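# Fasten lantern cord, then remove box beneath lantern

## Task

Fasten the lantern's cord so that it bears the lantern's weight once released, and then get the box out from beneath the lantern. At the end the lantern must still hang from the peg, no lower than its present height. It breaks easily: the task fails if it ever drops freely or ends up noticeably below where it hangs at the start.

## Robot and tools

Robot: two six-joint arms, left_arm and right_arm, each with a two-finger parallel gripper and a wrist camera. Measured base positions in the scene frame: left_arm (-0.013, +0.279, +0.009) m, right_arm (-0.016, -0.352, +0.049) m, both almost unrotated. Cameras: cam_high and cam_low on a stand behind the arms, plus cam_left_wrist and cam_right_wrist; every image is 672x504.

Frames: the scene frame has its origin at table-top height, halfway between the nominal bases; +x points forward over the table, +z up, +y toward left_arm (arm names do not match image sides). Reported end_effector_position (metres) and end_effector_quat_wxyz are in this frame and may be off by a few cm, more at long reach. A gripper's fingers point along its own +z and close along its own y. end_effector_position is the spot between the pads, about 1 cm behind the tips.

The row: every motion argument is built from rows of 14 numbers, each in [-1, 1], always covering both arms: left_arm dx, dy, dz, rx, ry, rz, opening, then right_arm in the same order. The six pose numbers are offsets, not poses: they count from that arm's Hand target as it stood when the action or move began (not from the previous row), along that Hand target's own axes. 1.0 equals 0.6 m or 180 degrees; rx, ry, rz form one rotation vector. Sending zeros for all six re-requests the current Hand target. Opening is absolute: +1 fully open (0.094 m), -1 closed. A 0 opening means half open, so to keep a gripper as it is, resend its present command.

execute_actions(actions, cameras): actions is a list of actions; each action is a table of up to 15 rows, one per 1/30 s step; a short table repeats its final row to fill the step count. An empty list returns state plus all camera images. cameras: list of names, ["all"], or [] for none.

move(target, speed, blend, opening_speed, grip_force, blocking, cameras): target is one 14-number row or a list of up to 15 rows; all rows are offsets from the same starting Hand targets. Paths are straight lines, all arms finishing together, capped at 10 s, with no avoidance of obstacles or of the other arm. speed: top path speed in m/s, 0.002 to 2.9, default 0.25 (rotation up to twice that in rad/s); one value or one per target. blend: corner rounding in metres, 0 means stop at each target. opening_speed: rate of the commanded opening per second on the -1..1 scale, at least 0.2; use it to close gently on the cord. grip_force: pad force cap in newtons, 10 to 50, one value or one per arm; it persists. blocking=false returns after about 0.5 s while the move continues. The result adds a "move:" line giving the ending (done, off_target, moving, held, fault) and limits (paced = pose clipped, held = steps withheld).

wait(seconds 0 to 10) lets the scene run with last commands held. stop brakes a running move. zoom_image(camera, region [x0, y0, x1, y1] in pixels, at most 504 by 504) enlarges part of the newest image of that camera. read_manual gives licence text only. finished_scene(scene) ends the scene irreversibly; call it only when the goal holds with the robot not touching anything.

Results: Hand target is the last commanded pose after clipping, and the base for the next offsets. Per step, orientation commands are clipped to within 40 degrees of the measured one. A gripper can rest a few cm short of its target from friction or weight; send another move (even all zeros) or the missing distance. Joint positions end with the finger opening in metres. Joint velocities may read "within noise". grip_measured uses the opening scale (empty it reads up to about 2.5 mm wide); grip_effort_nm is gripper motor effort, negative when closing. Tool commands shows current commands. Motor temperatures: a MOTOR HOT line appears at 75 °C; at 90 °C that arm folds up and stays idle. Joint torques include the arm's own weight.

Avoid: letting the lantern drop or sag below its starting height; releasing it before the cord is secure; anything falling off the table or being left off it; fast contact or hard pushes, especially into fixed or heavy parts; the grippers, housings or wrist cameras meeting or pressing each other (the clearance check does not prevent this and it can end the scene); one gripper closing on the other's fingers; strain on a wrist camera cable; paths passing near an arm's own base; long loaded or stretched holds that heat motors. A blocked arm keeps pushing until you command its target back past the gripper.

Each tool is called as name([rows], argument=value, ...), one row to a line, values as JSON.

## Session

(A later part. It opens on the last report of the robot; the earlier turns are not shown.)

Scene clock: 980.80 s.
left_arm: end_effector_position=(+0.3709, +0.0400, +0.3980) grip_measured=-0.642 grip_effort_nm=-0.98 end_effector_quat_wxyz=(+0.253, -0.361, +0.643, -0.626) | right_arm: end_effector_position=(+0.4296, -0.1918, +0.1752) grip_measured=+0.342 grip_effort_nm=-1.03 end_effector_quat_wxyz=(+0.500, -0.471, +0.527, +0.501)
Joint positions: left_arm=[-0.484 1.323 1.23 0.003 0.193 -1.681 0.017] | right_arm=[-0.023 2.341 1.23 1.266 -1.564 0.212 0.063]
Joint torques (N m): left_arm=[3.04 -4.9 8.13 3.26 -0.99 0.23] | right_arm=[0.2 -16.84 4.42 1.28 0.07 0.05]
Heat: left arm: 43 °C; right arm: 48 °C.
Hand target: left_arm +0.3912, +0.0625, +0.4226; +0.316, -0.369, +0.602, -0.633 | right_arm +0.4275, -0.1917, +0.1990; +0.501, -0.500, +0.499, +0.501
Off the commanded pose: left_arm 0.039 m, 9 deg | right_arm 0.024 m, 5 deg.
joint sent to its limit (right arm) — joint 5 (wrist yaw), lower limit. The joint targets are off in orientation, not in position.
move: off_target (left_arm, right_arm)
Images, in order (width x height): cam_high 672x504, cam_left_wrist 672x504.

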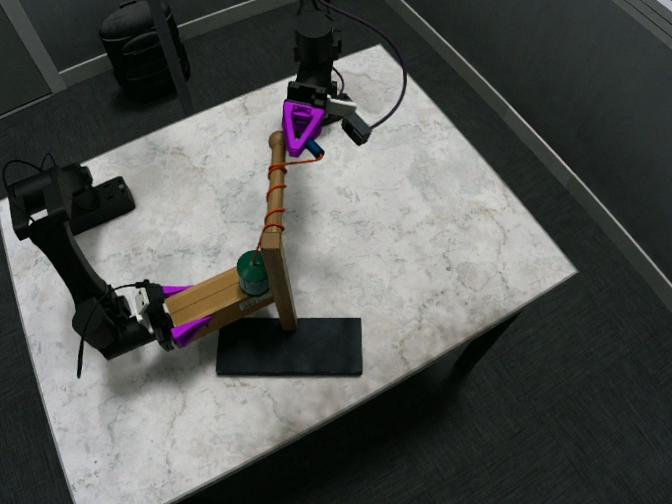

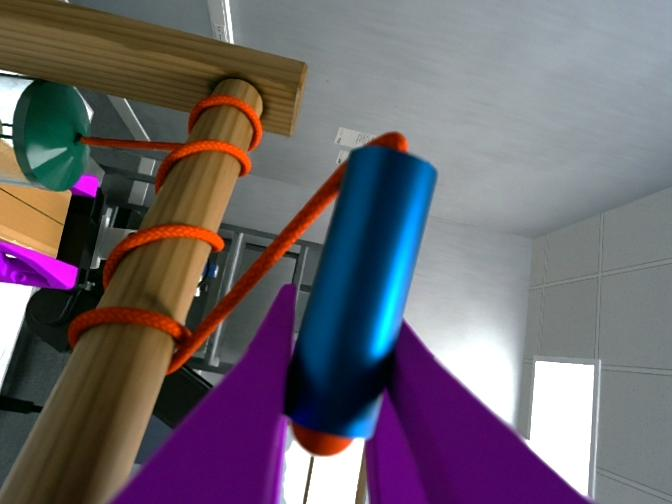

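move([
  [-0.05,0.03,0.0,0,0,0,-0.85,0,0,0,0,0,0,0.25],
  [-0.06,0.16,0.0,0,0,0.15,-0.85,0,0,0,0,0,0,0.25],
], speed=0.08, cameras=["cam_left_wrist","cam_high","cam_right_wrist"])

zoom_image(camera="cam_high", region=[170, 60, 350, 330])

Scene clock: 991.27 s.
left_arm: end_effector_position=(+0.3886, +0.0642, +0.3338) grip_measured=-0.659 grip_effort_nm=-1.00 end_effector_quat_wxyz=(+0.426, -0.180, +0.677, -0.573) | right_arm: end_effector_position=(+0.4296, -0.1918, +0.1752) grip_measured=+0.342 grip_effort_nm=-1.03 end_effector_quat_wxyz=(+0.500, -0.471, +0.527, +0.501)
Joint positions: left_arm=[-0.38 1.357 0.891 0.487 0.292 -1.197 0.016] | right_arm=[-0.023 2.341 1.23 1.266 -1.564 0.212 0.063]
Joint torques (N m): left_arm=[2.48 -4.3 6.41 2.42 -1.02 0.11] | right_arm=[0.23 -16.84 4.44 1.28 0.07 0.05]
Motor temperatures (°C): left_arm=[23 30 40 46 26 23 27] | right_arm=[23 48 27 27 21 21 29]
Heat: left arm: 46 °C; right arm: 48 °C.
Hand target: left_arm +0.4059, +0.0857, +0.3238; +0.455, -0.219, +0.672, -0.542 | right_arm +0.4275, -0.1917, +0.1990; +0.501, -0.500, +0.499, +0.501
Off the commanded pose: left_arm 0.029 m, 7 deg | right_arm 0.024 m, 5 deg.
joint sent to its limit (right arm) — joint 5 (wrist yaw), lower limit. The joint targets are off in orientation, not in position.
move: off_target (left_arm, right_arm)
Images, in order (width x height): cam_high 672x504, cam_left_wrist 672x504, cam_right_wrist 672x504.

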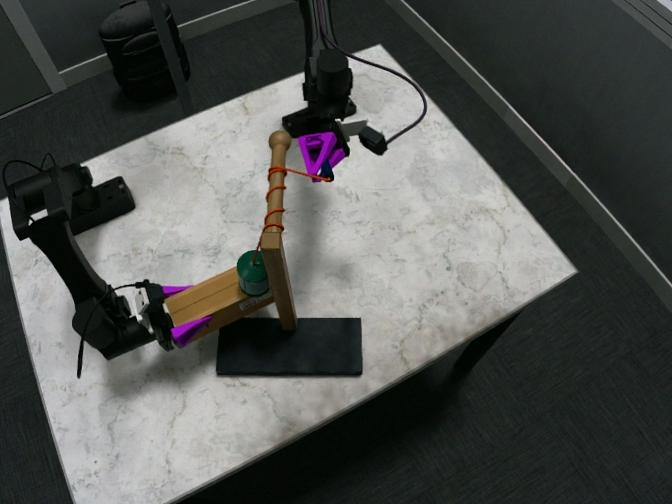

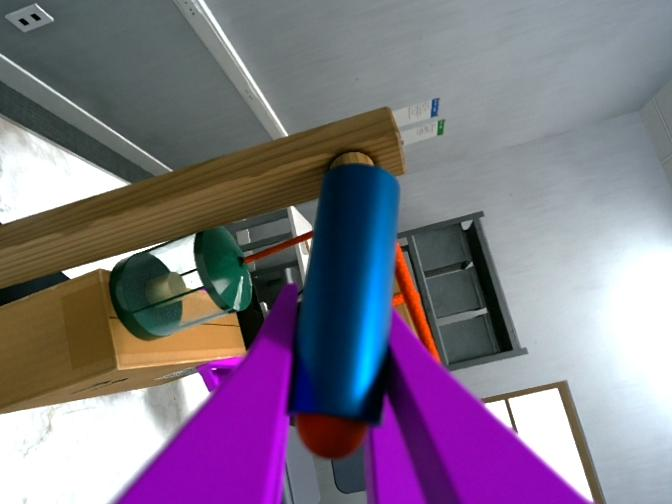

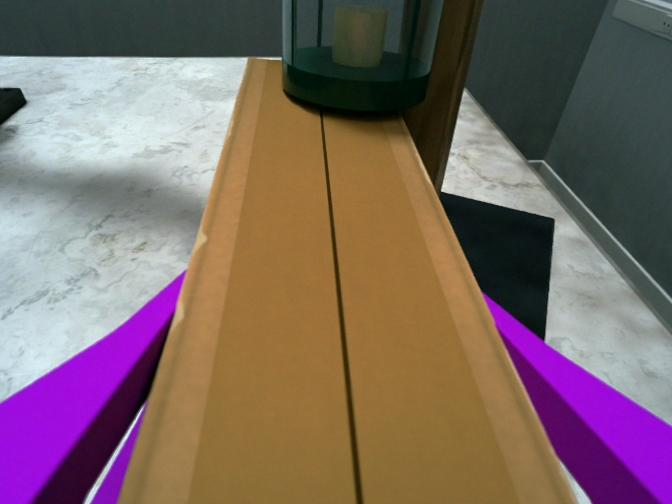

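Scaled by 1.867 from the camera's 672x504 image, which has a finer 960x720 frame.

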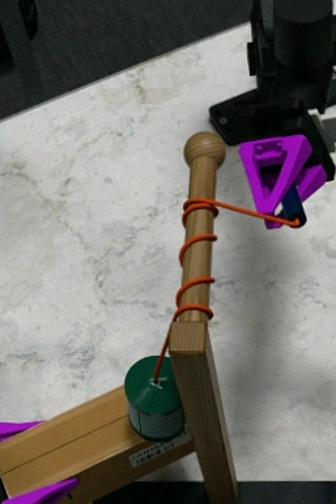

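move(target=[-0.065,0.062,0.0,0,0,0,-0.85,0,0,0,0,0,0,0.25], speed=0.06, cameras=["cam_left_wrist","cam_high","cam_right_wrist"])

zoom_image(camera="cam_high", region=[170, 60, 350, 330])

Scene clock: 1003.23 s.
left_arm: end_effector_position=(+0.3886, +0.0805, +0.3256) grip_measured=-0.659 grip_effort_nm=-1.00 end_effector_quat_wxyz=(+0.405, -0.112, +0.677, -0.604) | right_arm: end_effector_position=(+0.4296, -0.1918, +0.1752) grip_measured=+0.342 grip_effort_nm=-1.03 end_effector_quat_wxyz=(+0.500, -0.471, +0.527, +0.501)
Joint positions: left_arm=[-0.242 1.404 0.852 0.622 0.574 -1.182 0.016] | right_arm=[-0.023 2.341 1.23 1.266 -1.564 0.212 0.063]
Joint torques (N m): left_arm=[6.01 -3.73 5.85 1.94 -2.21 0] | right_arm=[0.21 -16.84 4.42 1.28 0.08 0.05]
Heat: left arm: 44 °C; right arm: 49 °C.
Hand target: left_arm +0.4325, +0.1282, +0.3039; +0.455, -0.219, +0.672, -0.542 | right_arm +0.4275, -0.1917, +0.1990; +0.500, -0.500, +0.499, +0.501
Off the commanded pose: left_arm 0.068 m, 15 deg | right_arm 0.024 m, 5 deg.
joint sent to its limit (right arm) — joint 5 (wrist yaw), lower limit. The joint targets are off in orientation, not in position.
move: off_target (left_arm, right_arm)
Images, in order (width x height): cam_high 672x504, cam_left_wrist 672x504, cam_right_wrist 672x504.

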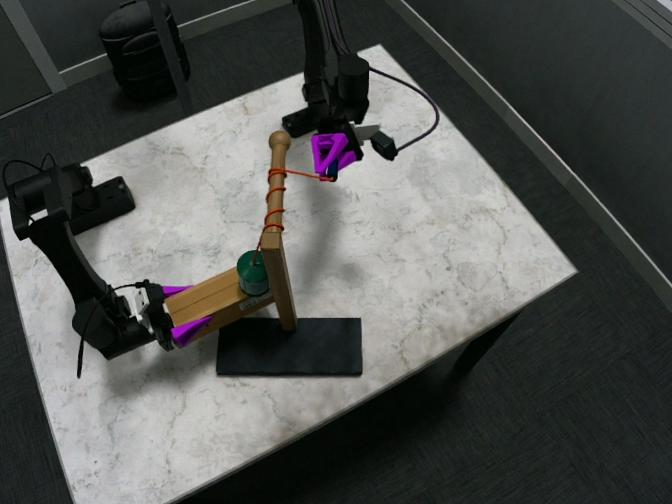

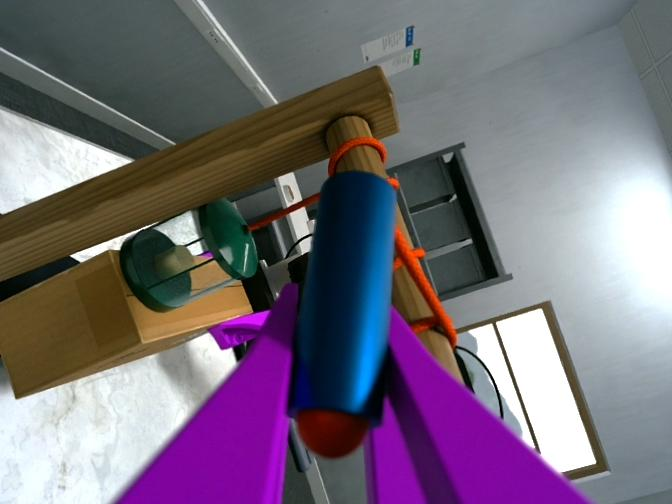

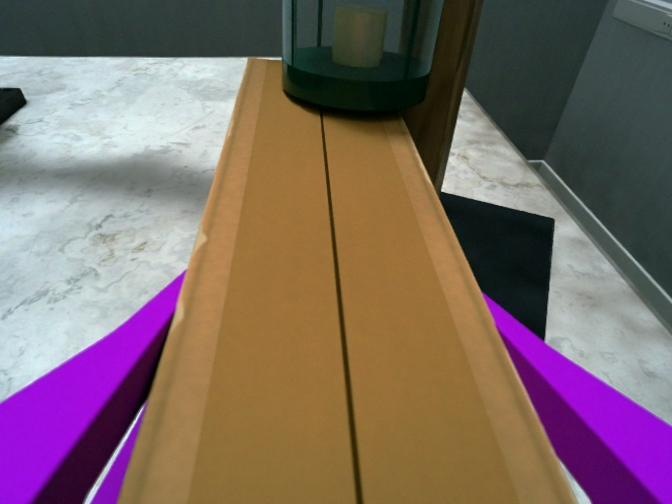

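Scaled by 1.867 from the camera's 672x504 image, which has a finer 960x720 frame.

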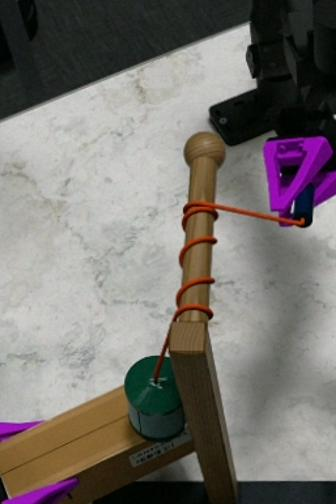

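move([
  [0.107,0.009,-0.034,0,0,0,-0.85,0,0,0,0,0,0,0.25],
  [0.215,0.02,-0.046,0,0,0,-0.85,0,0,0,0,0,0,0.25],
], speed=0.05, blend=0.02, cameras=["cam_left_wrist","cam_high","cam_right_wrist"])

zoom_image(camera="cam_high", region=[170, 60, 350, 330])

Scene clock: 1035.03 s.
left_arm: end_effector_position=(+0.3450, +0.0406, +0.2639) grip_measured=-0.659 grip_effort_nm=-1.00 end_effector_quat_wxyz=(+0.459, -0.202, +0.657, -0.564) | right_arm: end_effector_position=(+0.4296, -0.1918, +0.1752) grip_measured=+0.342 grip_effort_nm=-1.03 end_effector_quat_wxyz=(+0.500, -0.471, +0.527, +0.501)
Joint positions: left_arm=[-0.591 1.372 0.56 0.868 0 -1.186 0.016] | right_arm=[-0.023 2.341 1.23 1.266 -1.564 0.212 0.063]
Joint torques (N m): left_arm=[-0.09 -3.66 5.3 2.15 -0.35 0.03] | right_arm=[0.23 -16.84 4.41 1.28 0.08 0.05]
Motor temperatures (°C): left_arm=[24 29 39 41 30 23 27] | right_arm=[23 50 27 27 21 21 29]
Heat: left arm: 41 °C; right arm: 50 °C.
Hand target: left_arm +0.3481, +0.0451, +0.2443; +0.455, -0.219, +0.672, -0.542 | right_arm +0.4275, -0.1917, +0.1990; +0.500, -0.500, +0.499, +0.501
Off the commanded pose: left_arm 0.020 m, 4 deg | right_arm 0.024 m, 5 deg.
joint sent to its limit (right arm) — joint 5 (wrist yaw), lower limit. The joint targets are off in orientation, not in position.
move: off_target (left_arm, right_arm)
Images, in order (width x height): cam_high 672x504, cam_left_wrist 672x504, cam_right_wrist 672x504.

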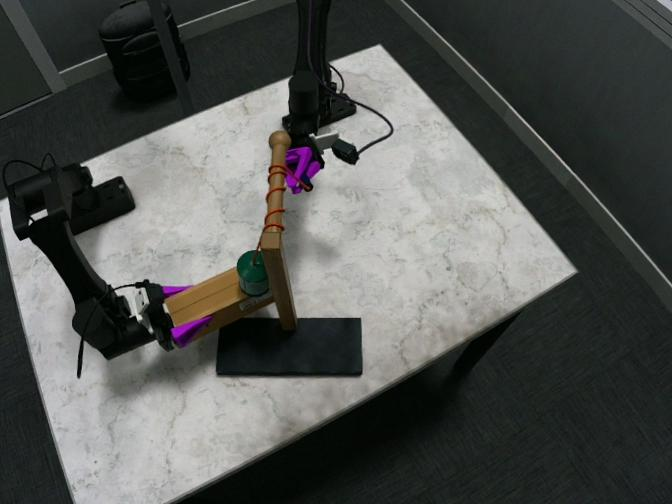

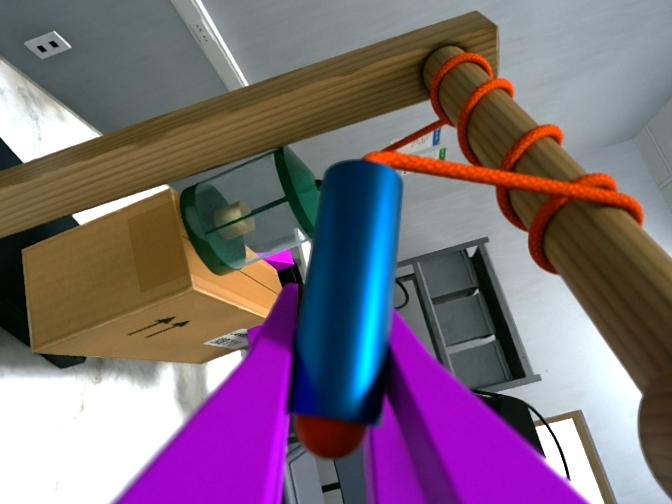

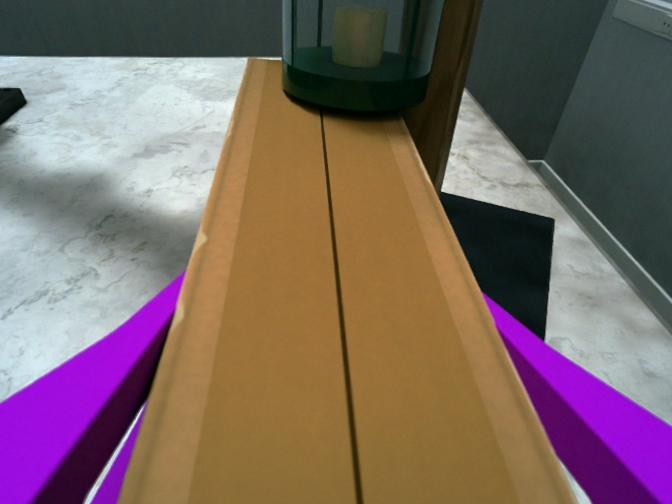

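Scaled by 1.867 from the camera's 672x504 image, which has a finer 960x720 frame.

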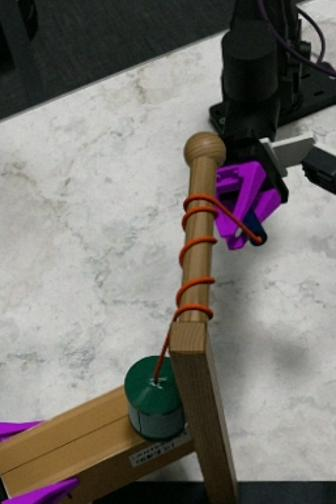

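move(target=[0,0,0,0,0,0,-0.35,0,0,0,0,0,0,0.25], opening_speed=0.3, cameras=["cam_left_wrist","cam_high","cam_right_wrist"])

zoom_image(camera="cam_left_wrist", region=[230, 0, 672, 440])

Scene clock: 1049.40 s.
left_arm: end_effector_position=(+0.3469, +0.0428, +0.2548) grip_measured=-0.352 grip_effort_nm=0.13 end_effector_quat_wxyz=(+0.455, -0.212, +0.664, -0.554) | right_arm: end_effector_position=(+0.4296, -0.1918, +0.1752) grip_measured=+0.342 grip_effort_nm=-1.03 end_effector_quat_wxyz=(+0.500, -0.471, +0.527, +0.501)
Joint positions: left_arm=[-0.591 1.378 0.555 0.852 -0.016 -1.192 0.03] | right_arm=[-0.023 2.341 1.23 1.266 -1.564 0.212 0.063]
Joint torques (N m): left_arm=[-0.06 -4.14 5.75 2.33 -0.17 0.07] | right_arm=[0.23 -16.84 4.44 1.28 0.07 0.05]
Heat: left arm: 41 °C; right arm: 50 °C.
Hand target: left_arm +0.3482, +0.0451, +0.2445; +0.455, -0.219, +0.672, -0.542 | right_arm +0.4275, -0.1917, +0.1990; +0.501, -0.500, +0.499, +0.501
Off the commanded pose: left_arm 0.011 m, 2 deg | right_arm 0.024 m, 5 deg.
joint sent to its limit (right arm) — joint 5 (wrist yaw), lower limit. The joint targets are off in orientation, not in position.
move: off_target (left_arm, right_arm)
Images, in order (width x height): cam_high 672x504, cam_left_wrist 672x504, cam_right_wrist 672x504.

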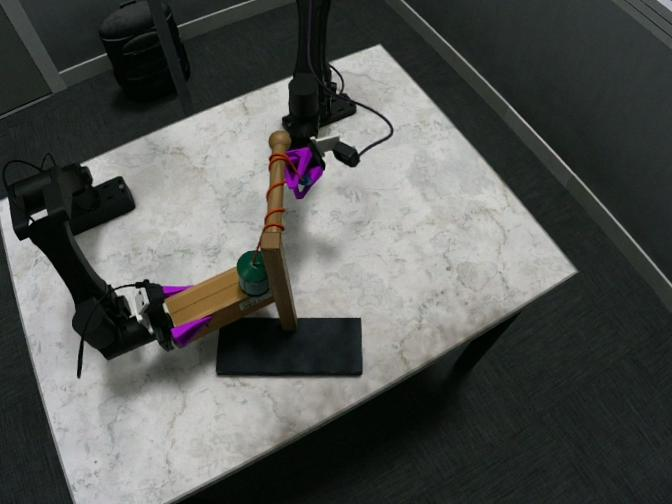

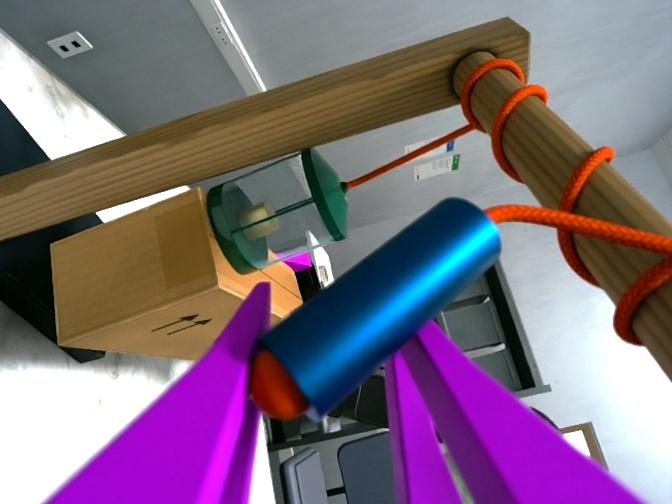

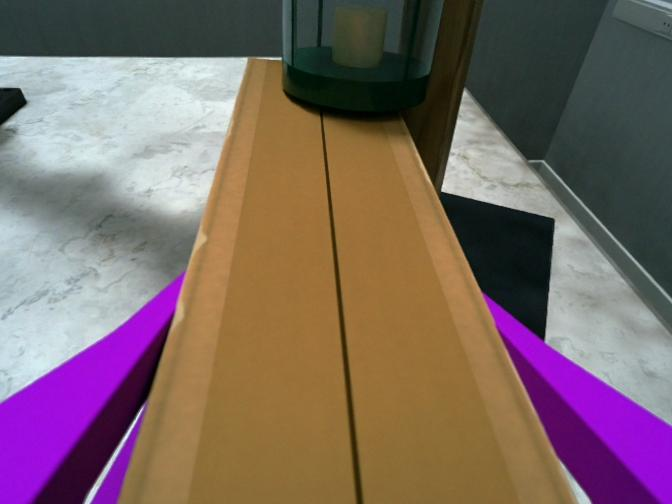

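Scaled by 1.140 from the camera's 672x504 image, which has a finer 960x720 frame.

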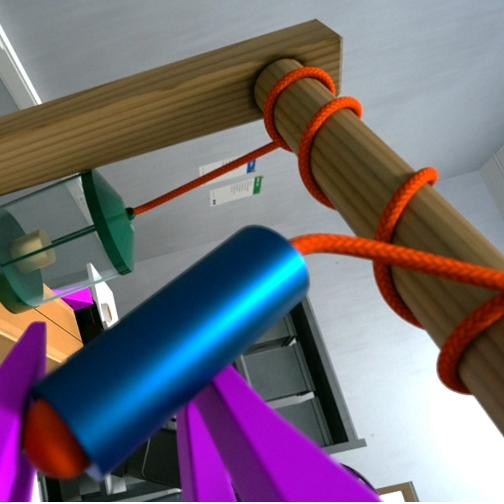

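move([
  [0,0,0,0,0,0,0.2,0,0,0,0,0,0,0.25],
  [0,0,-0.13,0,0,0,0.2,0,0,0,0,0,0,0.25],
], speed=0.06, opening_speed=0.3, cameras=["cam_left_wrist","cam_high","cam_right_wrist"])

zoom_image(camera="cam_high", region=[170, 60, 350, 330])

Scene clock: 1060.40 s.
left_arm: end_effector_position=(+0.2838, +0.0840, +0.2477) grip_measured=+0.198 grip_effort_nm=0.13 end_effector_quat_wxyz=(+0.452, -0.216, +0.669, -0.548) | right_arm: end_effector_position=(+0.4296, -0.1918, +0.1752) grip_measured=+0.342 grip_effort_nm=-1.03 end_effector_quat_wxyz=(+0.500, -0.471, +0.527, +0.501)
Joint positions: left_arm=[-0.6 0.985 0.328 0.668 -0.031 -1.193 0.056] | right_arm=[-0.023 2.341 1.23 1.266 -1.564 0.213 0.063]
Joint torques (N m): left_arm=[-0.57 -3.07 6.16 2.3 -0.17 0.07] | right_arm=[0.24 -16.84 4.44 1.28 0.07 0.04]
Heat: left arm: 42 °C; right arm: 50 °C.
Hand target: left_arm +0.2819, +0.0863, +0.2443; +0.455, -0.219, +0.672, -0.542 | right_arm +0.4275, -0.1917, +0.1990; +0.500, -0.500, +0.499, +0.501
Off the commanded pose: left_arm 0.005 m, 1 deg | right_arm 0.024 m, 5 deg.
joint sent to its limit (right arm) — joint 5 (wrist yaw), lower limit. The joint targets are off in orientation, not in position.
move: off_target (right_arm)
Images, in order (width x height): cam_high 672x504, cam_left_wrist 672x504, cam_right_wrist 672x504.

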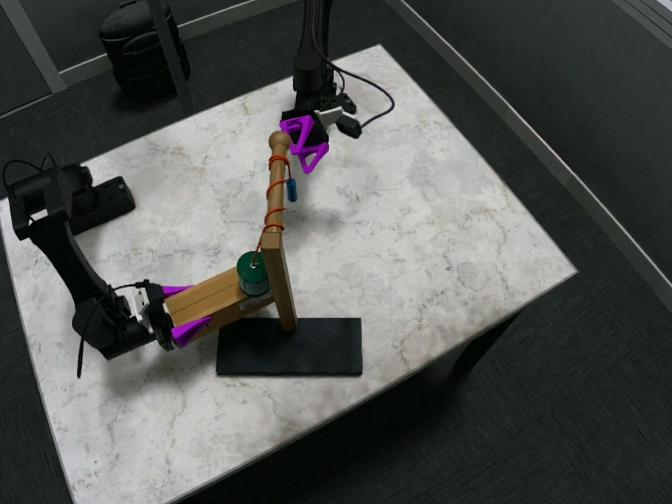

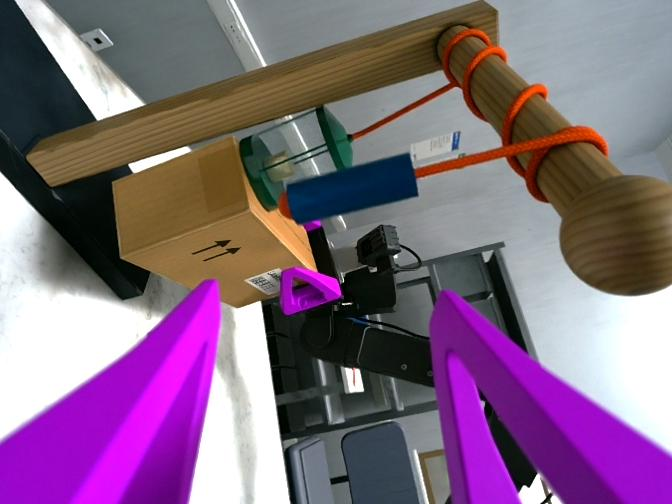

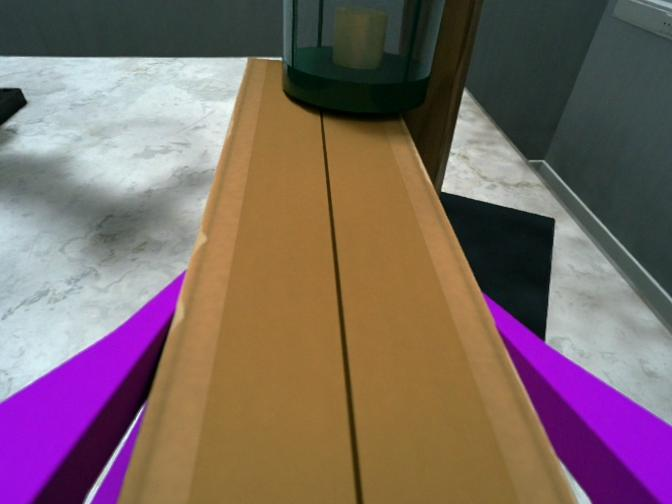

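Scaled by 1.867 from the camera's 672x504 image, which has a finer 960x720 frame.

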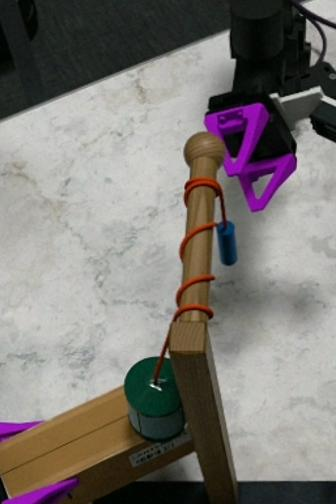

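move(target=[0,0,-0.03,0,0,0,0.2,0.045,0,0,0,0,0,0.25], speed=0.015, cameras=["cam_left_wrist","cam_right_wrist"])

Scene clock: 1067.67 s.
left_arm: end_effector_position=(+0.2684, +0.0935, +0.2484) grip_measured=+0.198 grip_effort_nm=0.13 end_effector_quat_wxyz=(+0.453, -0.216, +0.669, -0.548) | right_arm: end_effector_position=(+0.4296, -0.1918, +0.1752) grip_measured=+0.342 grip_effort_nm=-1.03 end_effector_quat_wxyz=(+0.513, -0.484, +0.515, +0.487)
Joint positions: left_arm=[-0.606 0.861 0.29 0.582 -0.036 -1.193 0.056] | right_arm=[-0.023 2.341 1.23 1.266 -1.564 0.159 0.063]
Joint torques (N m): left_arm=[-0.54 -2.21 6.24 2.31 -0.18 0.08] | right_arm=[0.17 -11.62 3.9 1.29 0.07 -0.07]
Heat: left arm: 42 °C; right arm: 50 °C.
Hand target: left_arm +0.2667, +0.0959, +0.2442; +0.455, -0.219, +0.672, -0.542 | right_arm +0.4275, -0.1916, +0.1720; +0.501, -0.500, +0.499, +0.501
Off the commanded pose: left_arm 0.005 m, 1 deg | right_arm 0.004 m, 3 deg.
joint sent to its limit (right arm) — joint 5 (wrist yaw), lower limit. The joint targets are off in orientation, not in position.
move: off_target (right_arm)
Images, in order (width x height): cam_left_wrist 672x504, cam_right_wrist 672x504.

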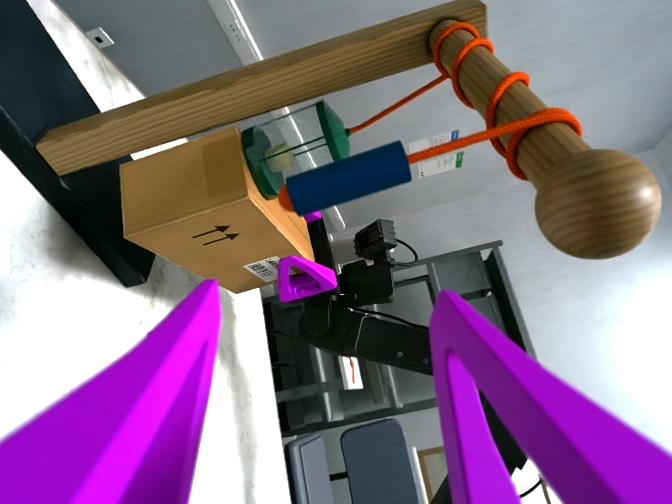

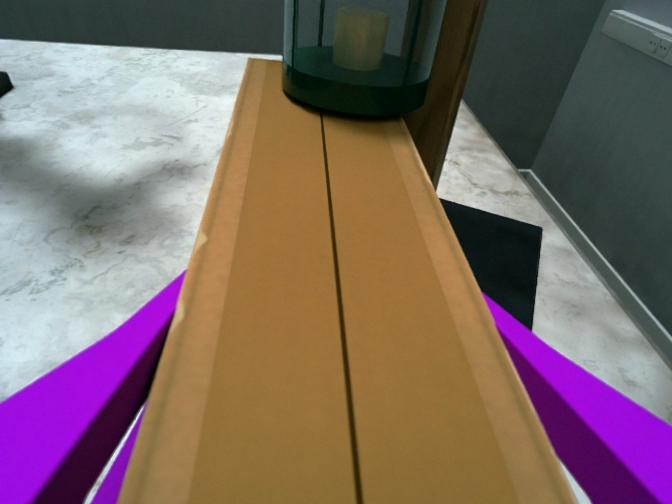

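move(target=[0,0,-0.02,0,0,0,0.2,0.045,0,0,0,0,0,0.25], speed=0.02, cameras=["cam_left_wrist","cam_right_wrist"])

Scene clock: 1073.47 s.
left_arm: end_effector_position=(+0.2579, +0.0999, +0.2490) grip_measured=+0.198 grip_effort_nm=0.13 end_effector_quat_wxyz=(+0.453, -0.216, +0.669, -0.549) | right_arm: end_effector_position=(+0.4293, -0.1918, +0.1518) grip_measured=+0.342 grip_effort_nm=-1.03 end_effector_quat_wxyz=(+0.516, -0.488, +0.512, +0.484)
Joint positions: left_arm=[-0.61 0.771 0.268 0.514 -0.04 -1.193 0.056] | right_arm=[-0.023 2.397 1.23 1.266 -1.564 0.091 0.063]
Joint torques (N m): left_arm=[-0.53 -1.55 6.34 2.31 -0.19 0.07] | right_arm=[0.17 -11 3.89 1.28 0.04 -0.05]
Heat: left arm: 43 °C; right arm: 50 °C.
Hand target: left_arm +0.2565, +0.1022, +0.2442; +0.455, -0.219, +0.672, -0.542 | right_arm +0.4275, -0.1916, +0.1451; +0.501, -0.500, +0.499, +0.501
Off the commanded pose: left_arm 0.006 m, 1 deg | right_arm 0.007 m, 3 deg.
joint sent to its limit (right arm) — joint 5 (wrist yaw), lower limit. The joint targets are off in orientation, not in position.
move: off_target (right_arm)
Images, in order (width x height): cam_left_wrist 672x504, cam_right_wrist 672x504.

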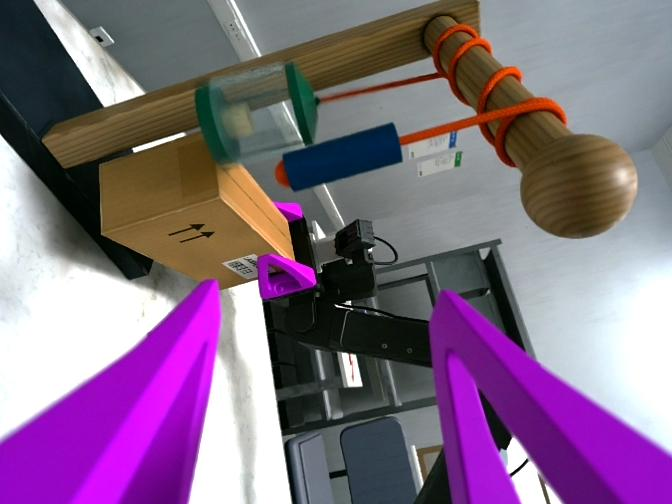

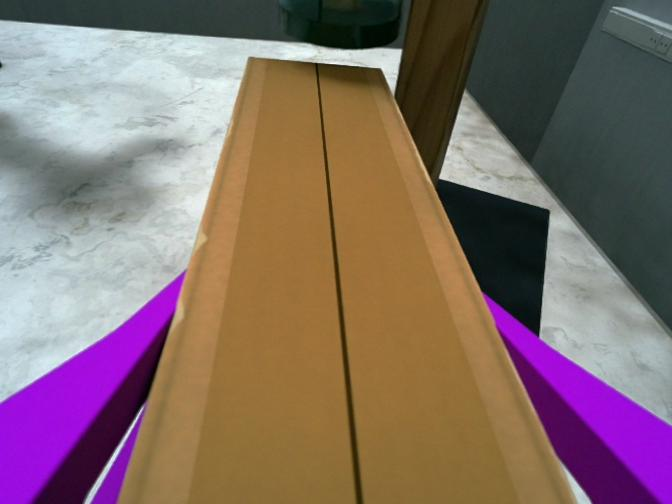

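wait(seconds=6, cameras=["cam_left_wrist","cam_right_wrist"])

Scene clock: 1082.10 s.
left_arm: end_effector_position=(+0.2579, +0.1000, +0.2489) grip_measured=+0.198 grip_effort_nm=0.13 end_effector_quat_wxyz=(+0.453, -0.216, +0.669, -0.548) | right_arm: end_effector_position=(+0.4293, -0.1918, +0.1518) grip_measured=+0.342 grip_effort_nm=-1.03 end_effector_quat_wxyz=(+0.516, -0.488, +0.511, +0.484)
Joint positions: left_arm=[-0.61 0.771 0.268 0.514 -0.04 -1.193 0.056] | right_arm=[-0.023 2.397 1.23 1.266 -1.564 0.09 0.063]
Joint torques (N m): left_arm=[-0.53 -1.55 6.34 2.3 -0.19 0.08] | right_arm=[0.17 -11 3.9 1.28 0.04 -0.06]
Heat: left arm: 43 °C; right arm: 49 °C.
Hand target: left_arm +0.2565, +0.1022, +0.2442; +0.455, -0.219, +0.672, -0.542 | right_arm +0.4275, -0.1916, +0.1451; +0.501, -0.500, +0.499, +0.501
Tool commands: left_gripper/opening=+0.2 right_gripper/opening=+0.25
Off the commanded pose: left_arm 0.005 m, 1 deg | right_arm 0.007 m, 3 deg.
wait: 6.00 s; at rest from the start
Images, in order (width x height): cam_left_wrist 672x504, cam_right_wrist 672x504.

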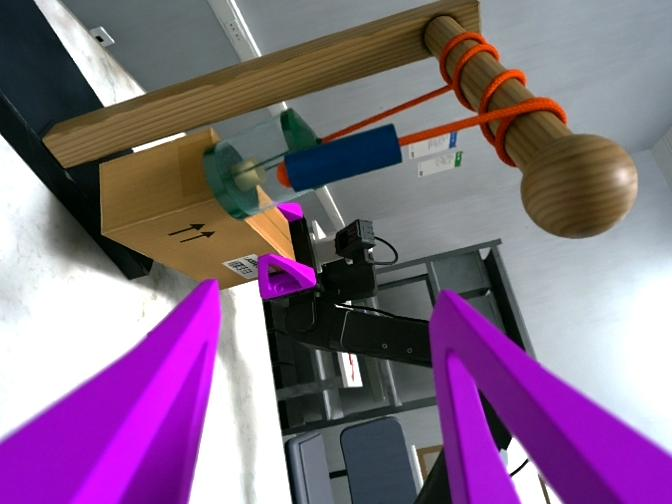

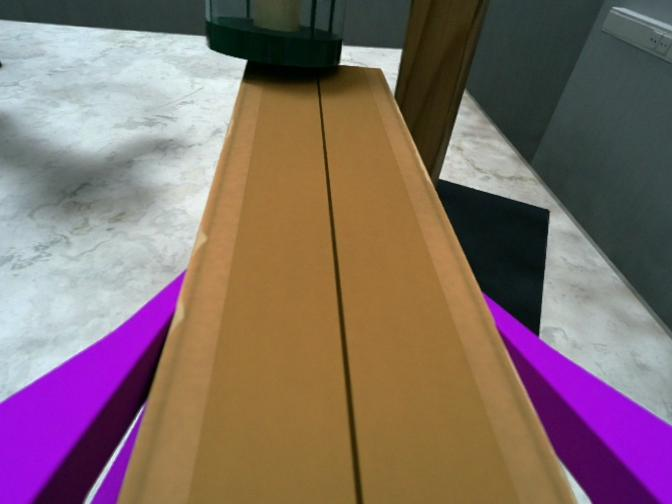

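wait(seconds=5, cameras=["cam_left_wrist","cam_right_wrist"])

wait(seconds=1, cameras=["cam_right_wrist"])

Scene clock: 1091.17 s.
left_arm: end_effector_position=(+0.2579, +0.1000, +0.2489) grip_measured=+0.198 grip_effort_nm=0.13 end_effector_quat_wxyz=(+0.453, -0.216, +0.669, -0.548) | right_arm: end_effector_position=(+0.4293, -0.1918, +0.1518) grip_measured=+0.342 grip_effort_nm=-1.03 end_effector_quat_wxyz=(+0.516, -0.488, +0.511, +0.484)
Joint positions: left_arm=[-0.61 0.771 0.268 0.514 -0.04 -1.193 0.056] | right_arm=[-0.023 2.397 1.23 1.266 -1.564 0.09 0.063]
Joint torques (N m): left_arm=[-0.53 -1.55 6.37 2.31 -0.2 0.07] | right_arm=[0.17 -10.99 3.89 1.27 0.04 -0.05]
Heat: left arm: 43 °C; right arm: 48 °C.
Hand target: left_arm +0.2565, +0.1022, +0.2442; +0.455, -0.219, +0.672, -0.542 | right_arm +0.4275, -0.1916, +0.1451; +0.501, -0.500, +0.499, +0.501
Tool commands: left_gripper/opening=+0.2 right_gripper/opening=+0.25
Off the commanded pose: left_arm 0.005 m, 1 deg | right_arm 0.007 m, 3 deg.
wait: 5.00 s; at rest from the start
Images, in order (width x height): cam_left_wrist 672x504, cam_right_wrist 672x504.

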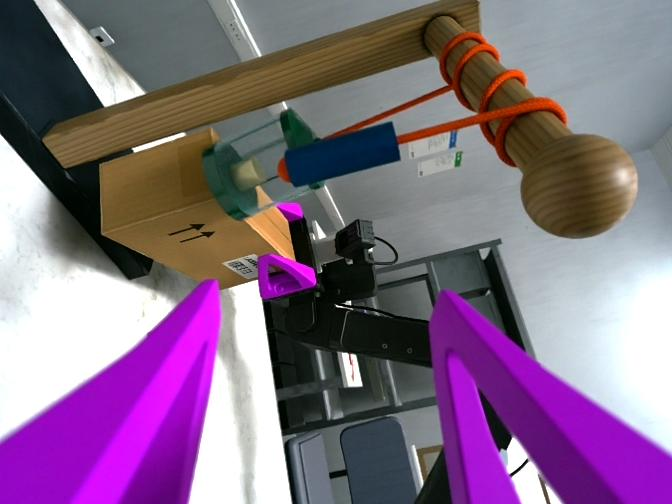

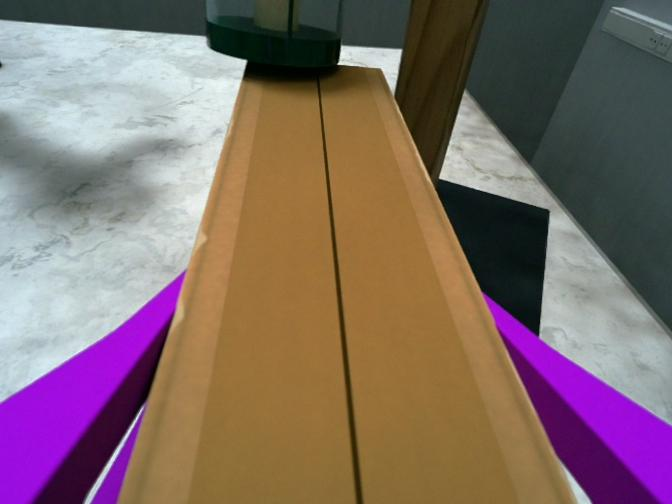

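Scene clock: 1092.17 s.
left_arm: end_effector_position=(+0.2579, +0.1000, +0.2489) grip_measured=+0.198 grip_effort_nm=0.13 end_effector_quat_wxyz=(+0.453, -0.216, +0.669, -0.548) | right_arm: end_effector_position=(+0.4293, -0.1918, +0.1518) grip_measured=+0.342 grip_effort_nm=-1.03 end_effector_quat_wxyz=(+0.516, -0.488, +0.511, +0.484)
Joint positions: left_arm=[-0.61 0.771 0.268 0.514 -0.04 -1.193 0.056] | right_arm=[-0.023 2.397 1.23 1.266 -1.564 0.09 0.063]
Joint torques (N m): left_arm=[-0.54 -1.54 6.34 2.3 -0.18 0.08] | right_arm=[0.16 -11 3.89 1.28 0.04 -0.05]
Heat: left arm: 43 °C; right arm: 48 °C.
Hand target: left_arm +0.2565, +0.1022, +0.2442; +0.455, -0.219, +0.672, -0.542 | right_arm +0.4275, -0.1916, +0.1451; +0.501, -0.500, +0.499, +0.501
Tool commands: left_gripper/opening=+0.2 right_gripper/opening=+0.25
Off the commanded pose: left_arm 0.005 m, 1 deg | right_arm 0.007 m, 3 deg.
wait: 1.00 s; at rest by 0.17 s
Images, in order (width x height): cam_right_wrist 672x504.

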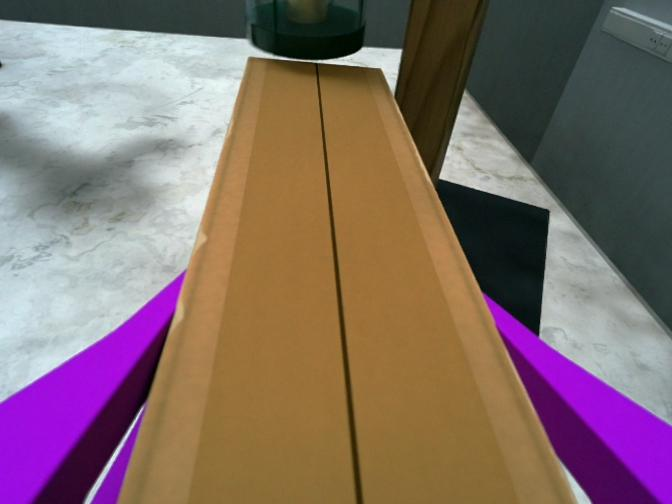

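move([
  [0,0,-0.02,0,0,0,0.2,0.05,0,0,0,0,0,0.25],
  [0,0,-0.06,0,0,0,0.2,0.05,0,-0.28,0,0,0,0.25],
], speed=0.07, cameras=["cam_left_wrist","cam_right_wrist","cam_high"])

Scene clock: 1105.03 s.
left_arm: end_effector_position=(+0.2266, +0.1194, +0.2493) grip_measured=+0.198 grip_effort_nm=0.13 end_effector_quat_wxyz=(+0.453, -0.216, +0.669, -0.548) | right_arm: end_effector_position=(+0.4291, -0.3580, +0.1081) grip_measured=+0.342 grip_effort_nm=-1.03 end_effector_quat_wxyz=(+0.596, -0.376, +0.599, +0.381)
Joint positions: left_arm=[-0.629 0.475 0.228 0.258 -0.059 -1.193 0.056] | right_arm=[-0.408 2.458 1.099 1.37 -1.564 0.018 0.063]
Joint torques (N m): left_arm=[-0.51 0.17 6.45 2.34 -0.18 0.07] | right_arm=[-0.31 -13.49 2.73 1.26 -0.01 0.04]
Heat: left arm: 43 °C; right arm: 48 °C.
Hand target: left_arm +0.2260, +0.1213, +0.2442; +0.455, -0.219, +0.672, -0.542 | right_arm +0.4276, -0.3596, +0.1147; +0.501, -0.500, +0.499, +0.501
Off the commanded pose: left_arm 0.006 m, 1 deg | right_arm 0.007 m, 25 deg.
joint sent to its limit (right arm) — joint 5 (wrist yaw), lower limit. The joint targets are off in orientation, not in position.
move: off_target (right_arm)
Images, in order (width x height): cam_high 672x504, cam_left_wrist 672x504, cam_right_wrist 672x504.

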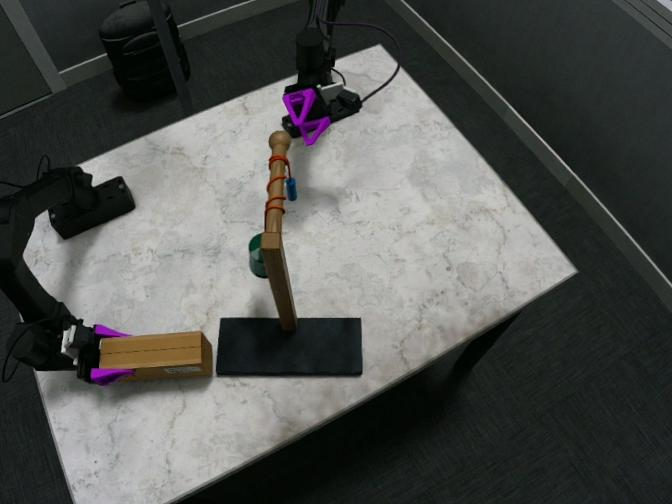

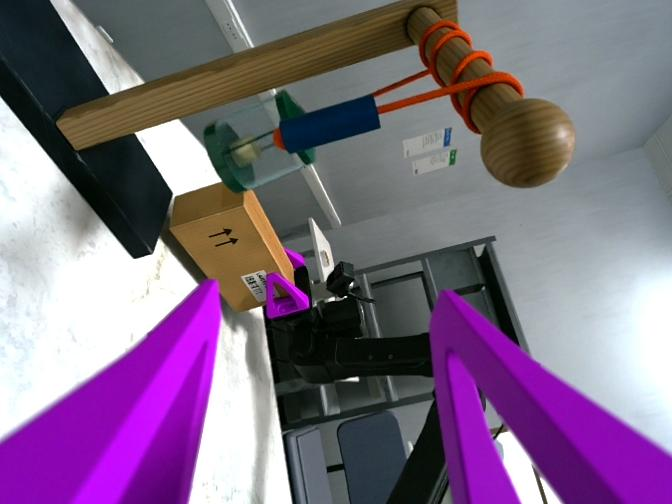

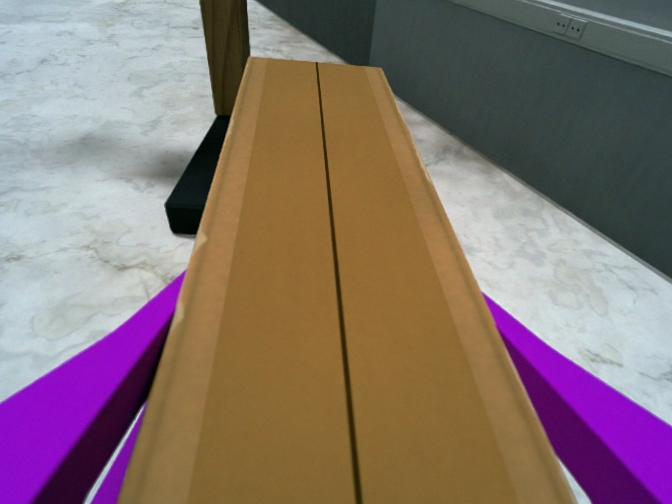

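move([
  [0,0,0,0,0,0,0.2,0,0.08,0,0.04,0,0,0.25],
  [0,0,0,0,0,0,0.2,0.05,0.08,0,0.04,0,0,0.25],
], speed=0.06, cameras=["cam_left_wrist","cam_right_wrist","cam_high"])

Scene clock: 1117.83 s.
left_arm: end_effector_position=(+0.2266, +0.1194, +0.2491) grip_measured=+0.198 grip_effort_nm=0.13 end_effector_quat_wxyz=(+0.453, -0.216, +0.669, -0.548) | right_arm: end_effector_position=(+0.3784, -0.3548, +0.0874) grip_measured=+0.342 grip_effort_nm=-1.03 end_effector_quat_wxyz=(+0.606, -0.360, +0.609, +0.362)
Joint positions: left_arm=[-0.629 0.475 0.228 0.257 -0.059 -1.193 0.056] | right_arm=[-0.46 2.404 0.847 1.37 -1.558 -0.182 0.063]
Joint torques (N m): left_arm=[-0.53 0.18 6.42 2.31 -0.17 0.07] | right_arm=[-0.79 -8.98 3.67 1.26 -0.18 -0.04]
Heat: left arm: 45 °C; right arm: 48 °C.
Hand target: left_arm +0.2259, +0.1213, +0.2442; +0.455, -0.219, +0.672, -0.542 | right_arm +0.3796, -0.3596, +0.0847; +0.531, -0.467, +0.530, +0.468
Off the commanded pose: left_arm 0.005 m, 1 deg | right_arm 0.006 m, 21 deg.
joint sent to its limit (right arm) — joint 5 (wrist yaw), lower limit. The joint targets are off in orientation, not in position.
move: off_target (right_arm)
Images, in order (width x height): cam_high 672x504, cam_left_wrist 672x504, cam_right_wrist 672x504.

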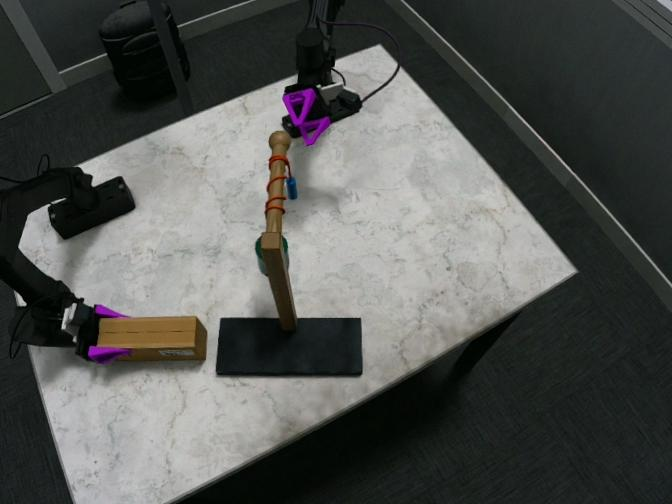

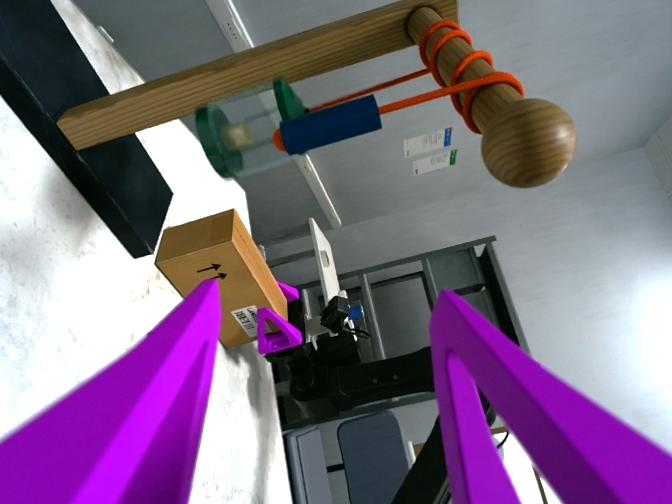

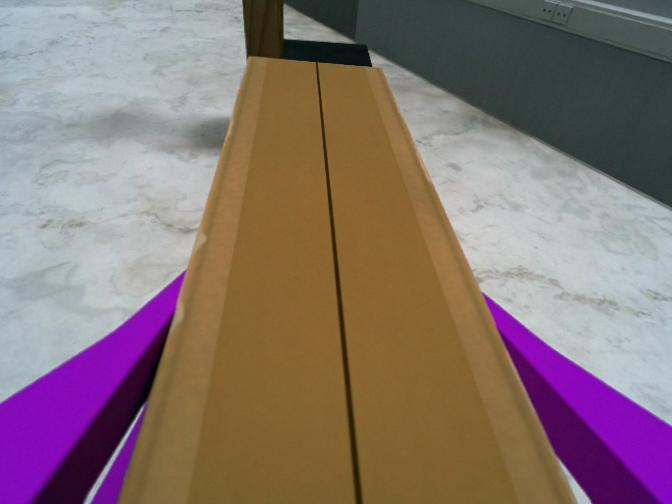

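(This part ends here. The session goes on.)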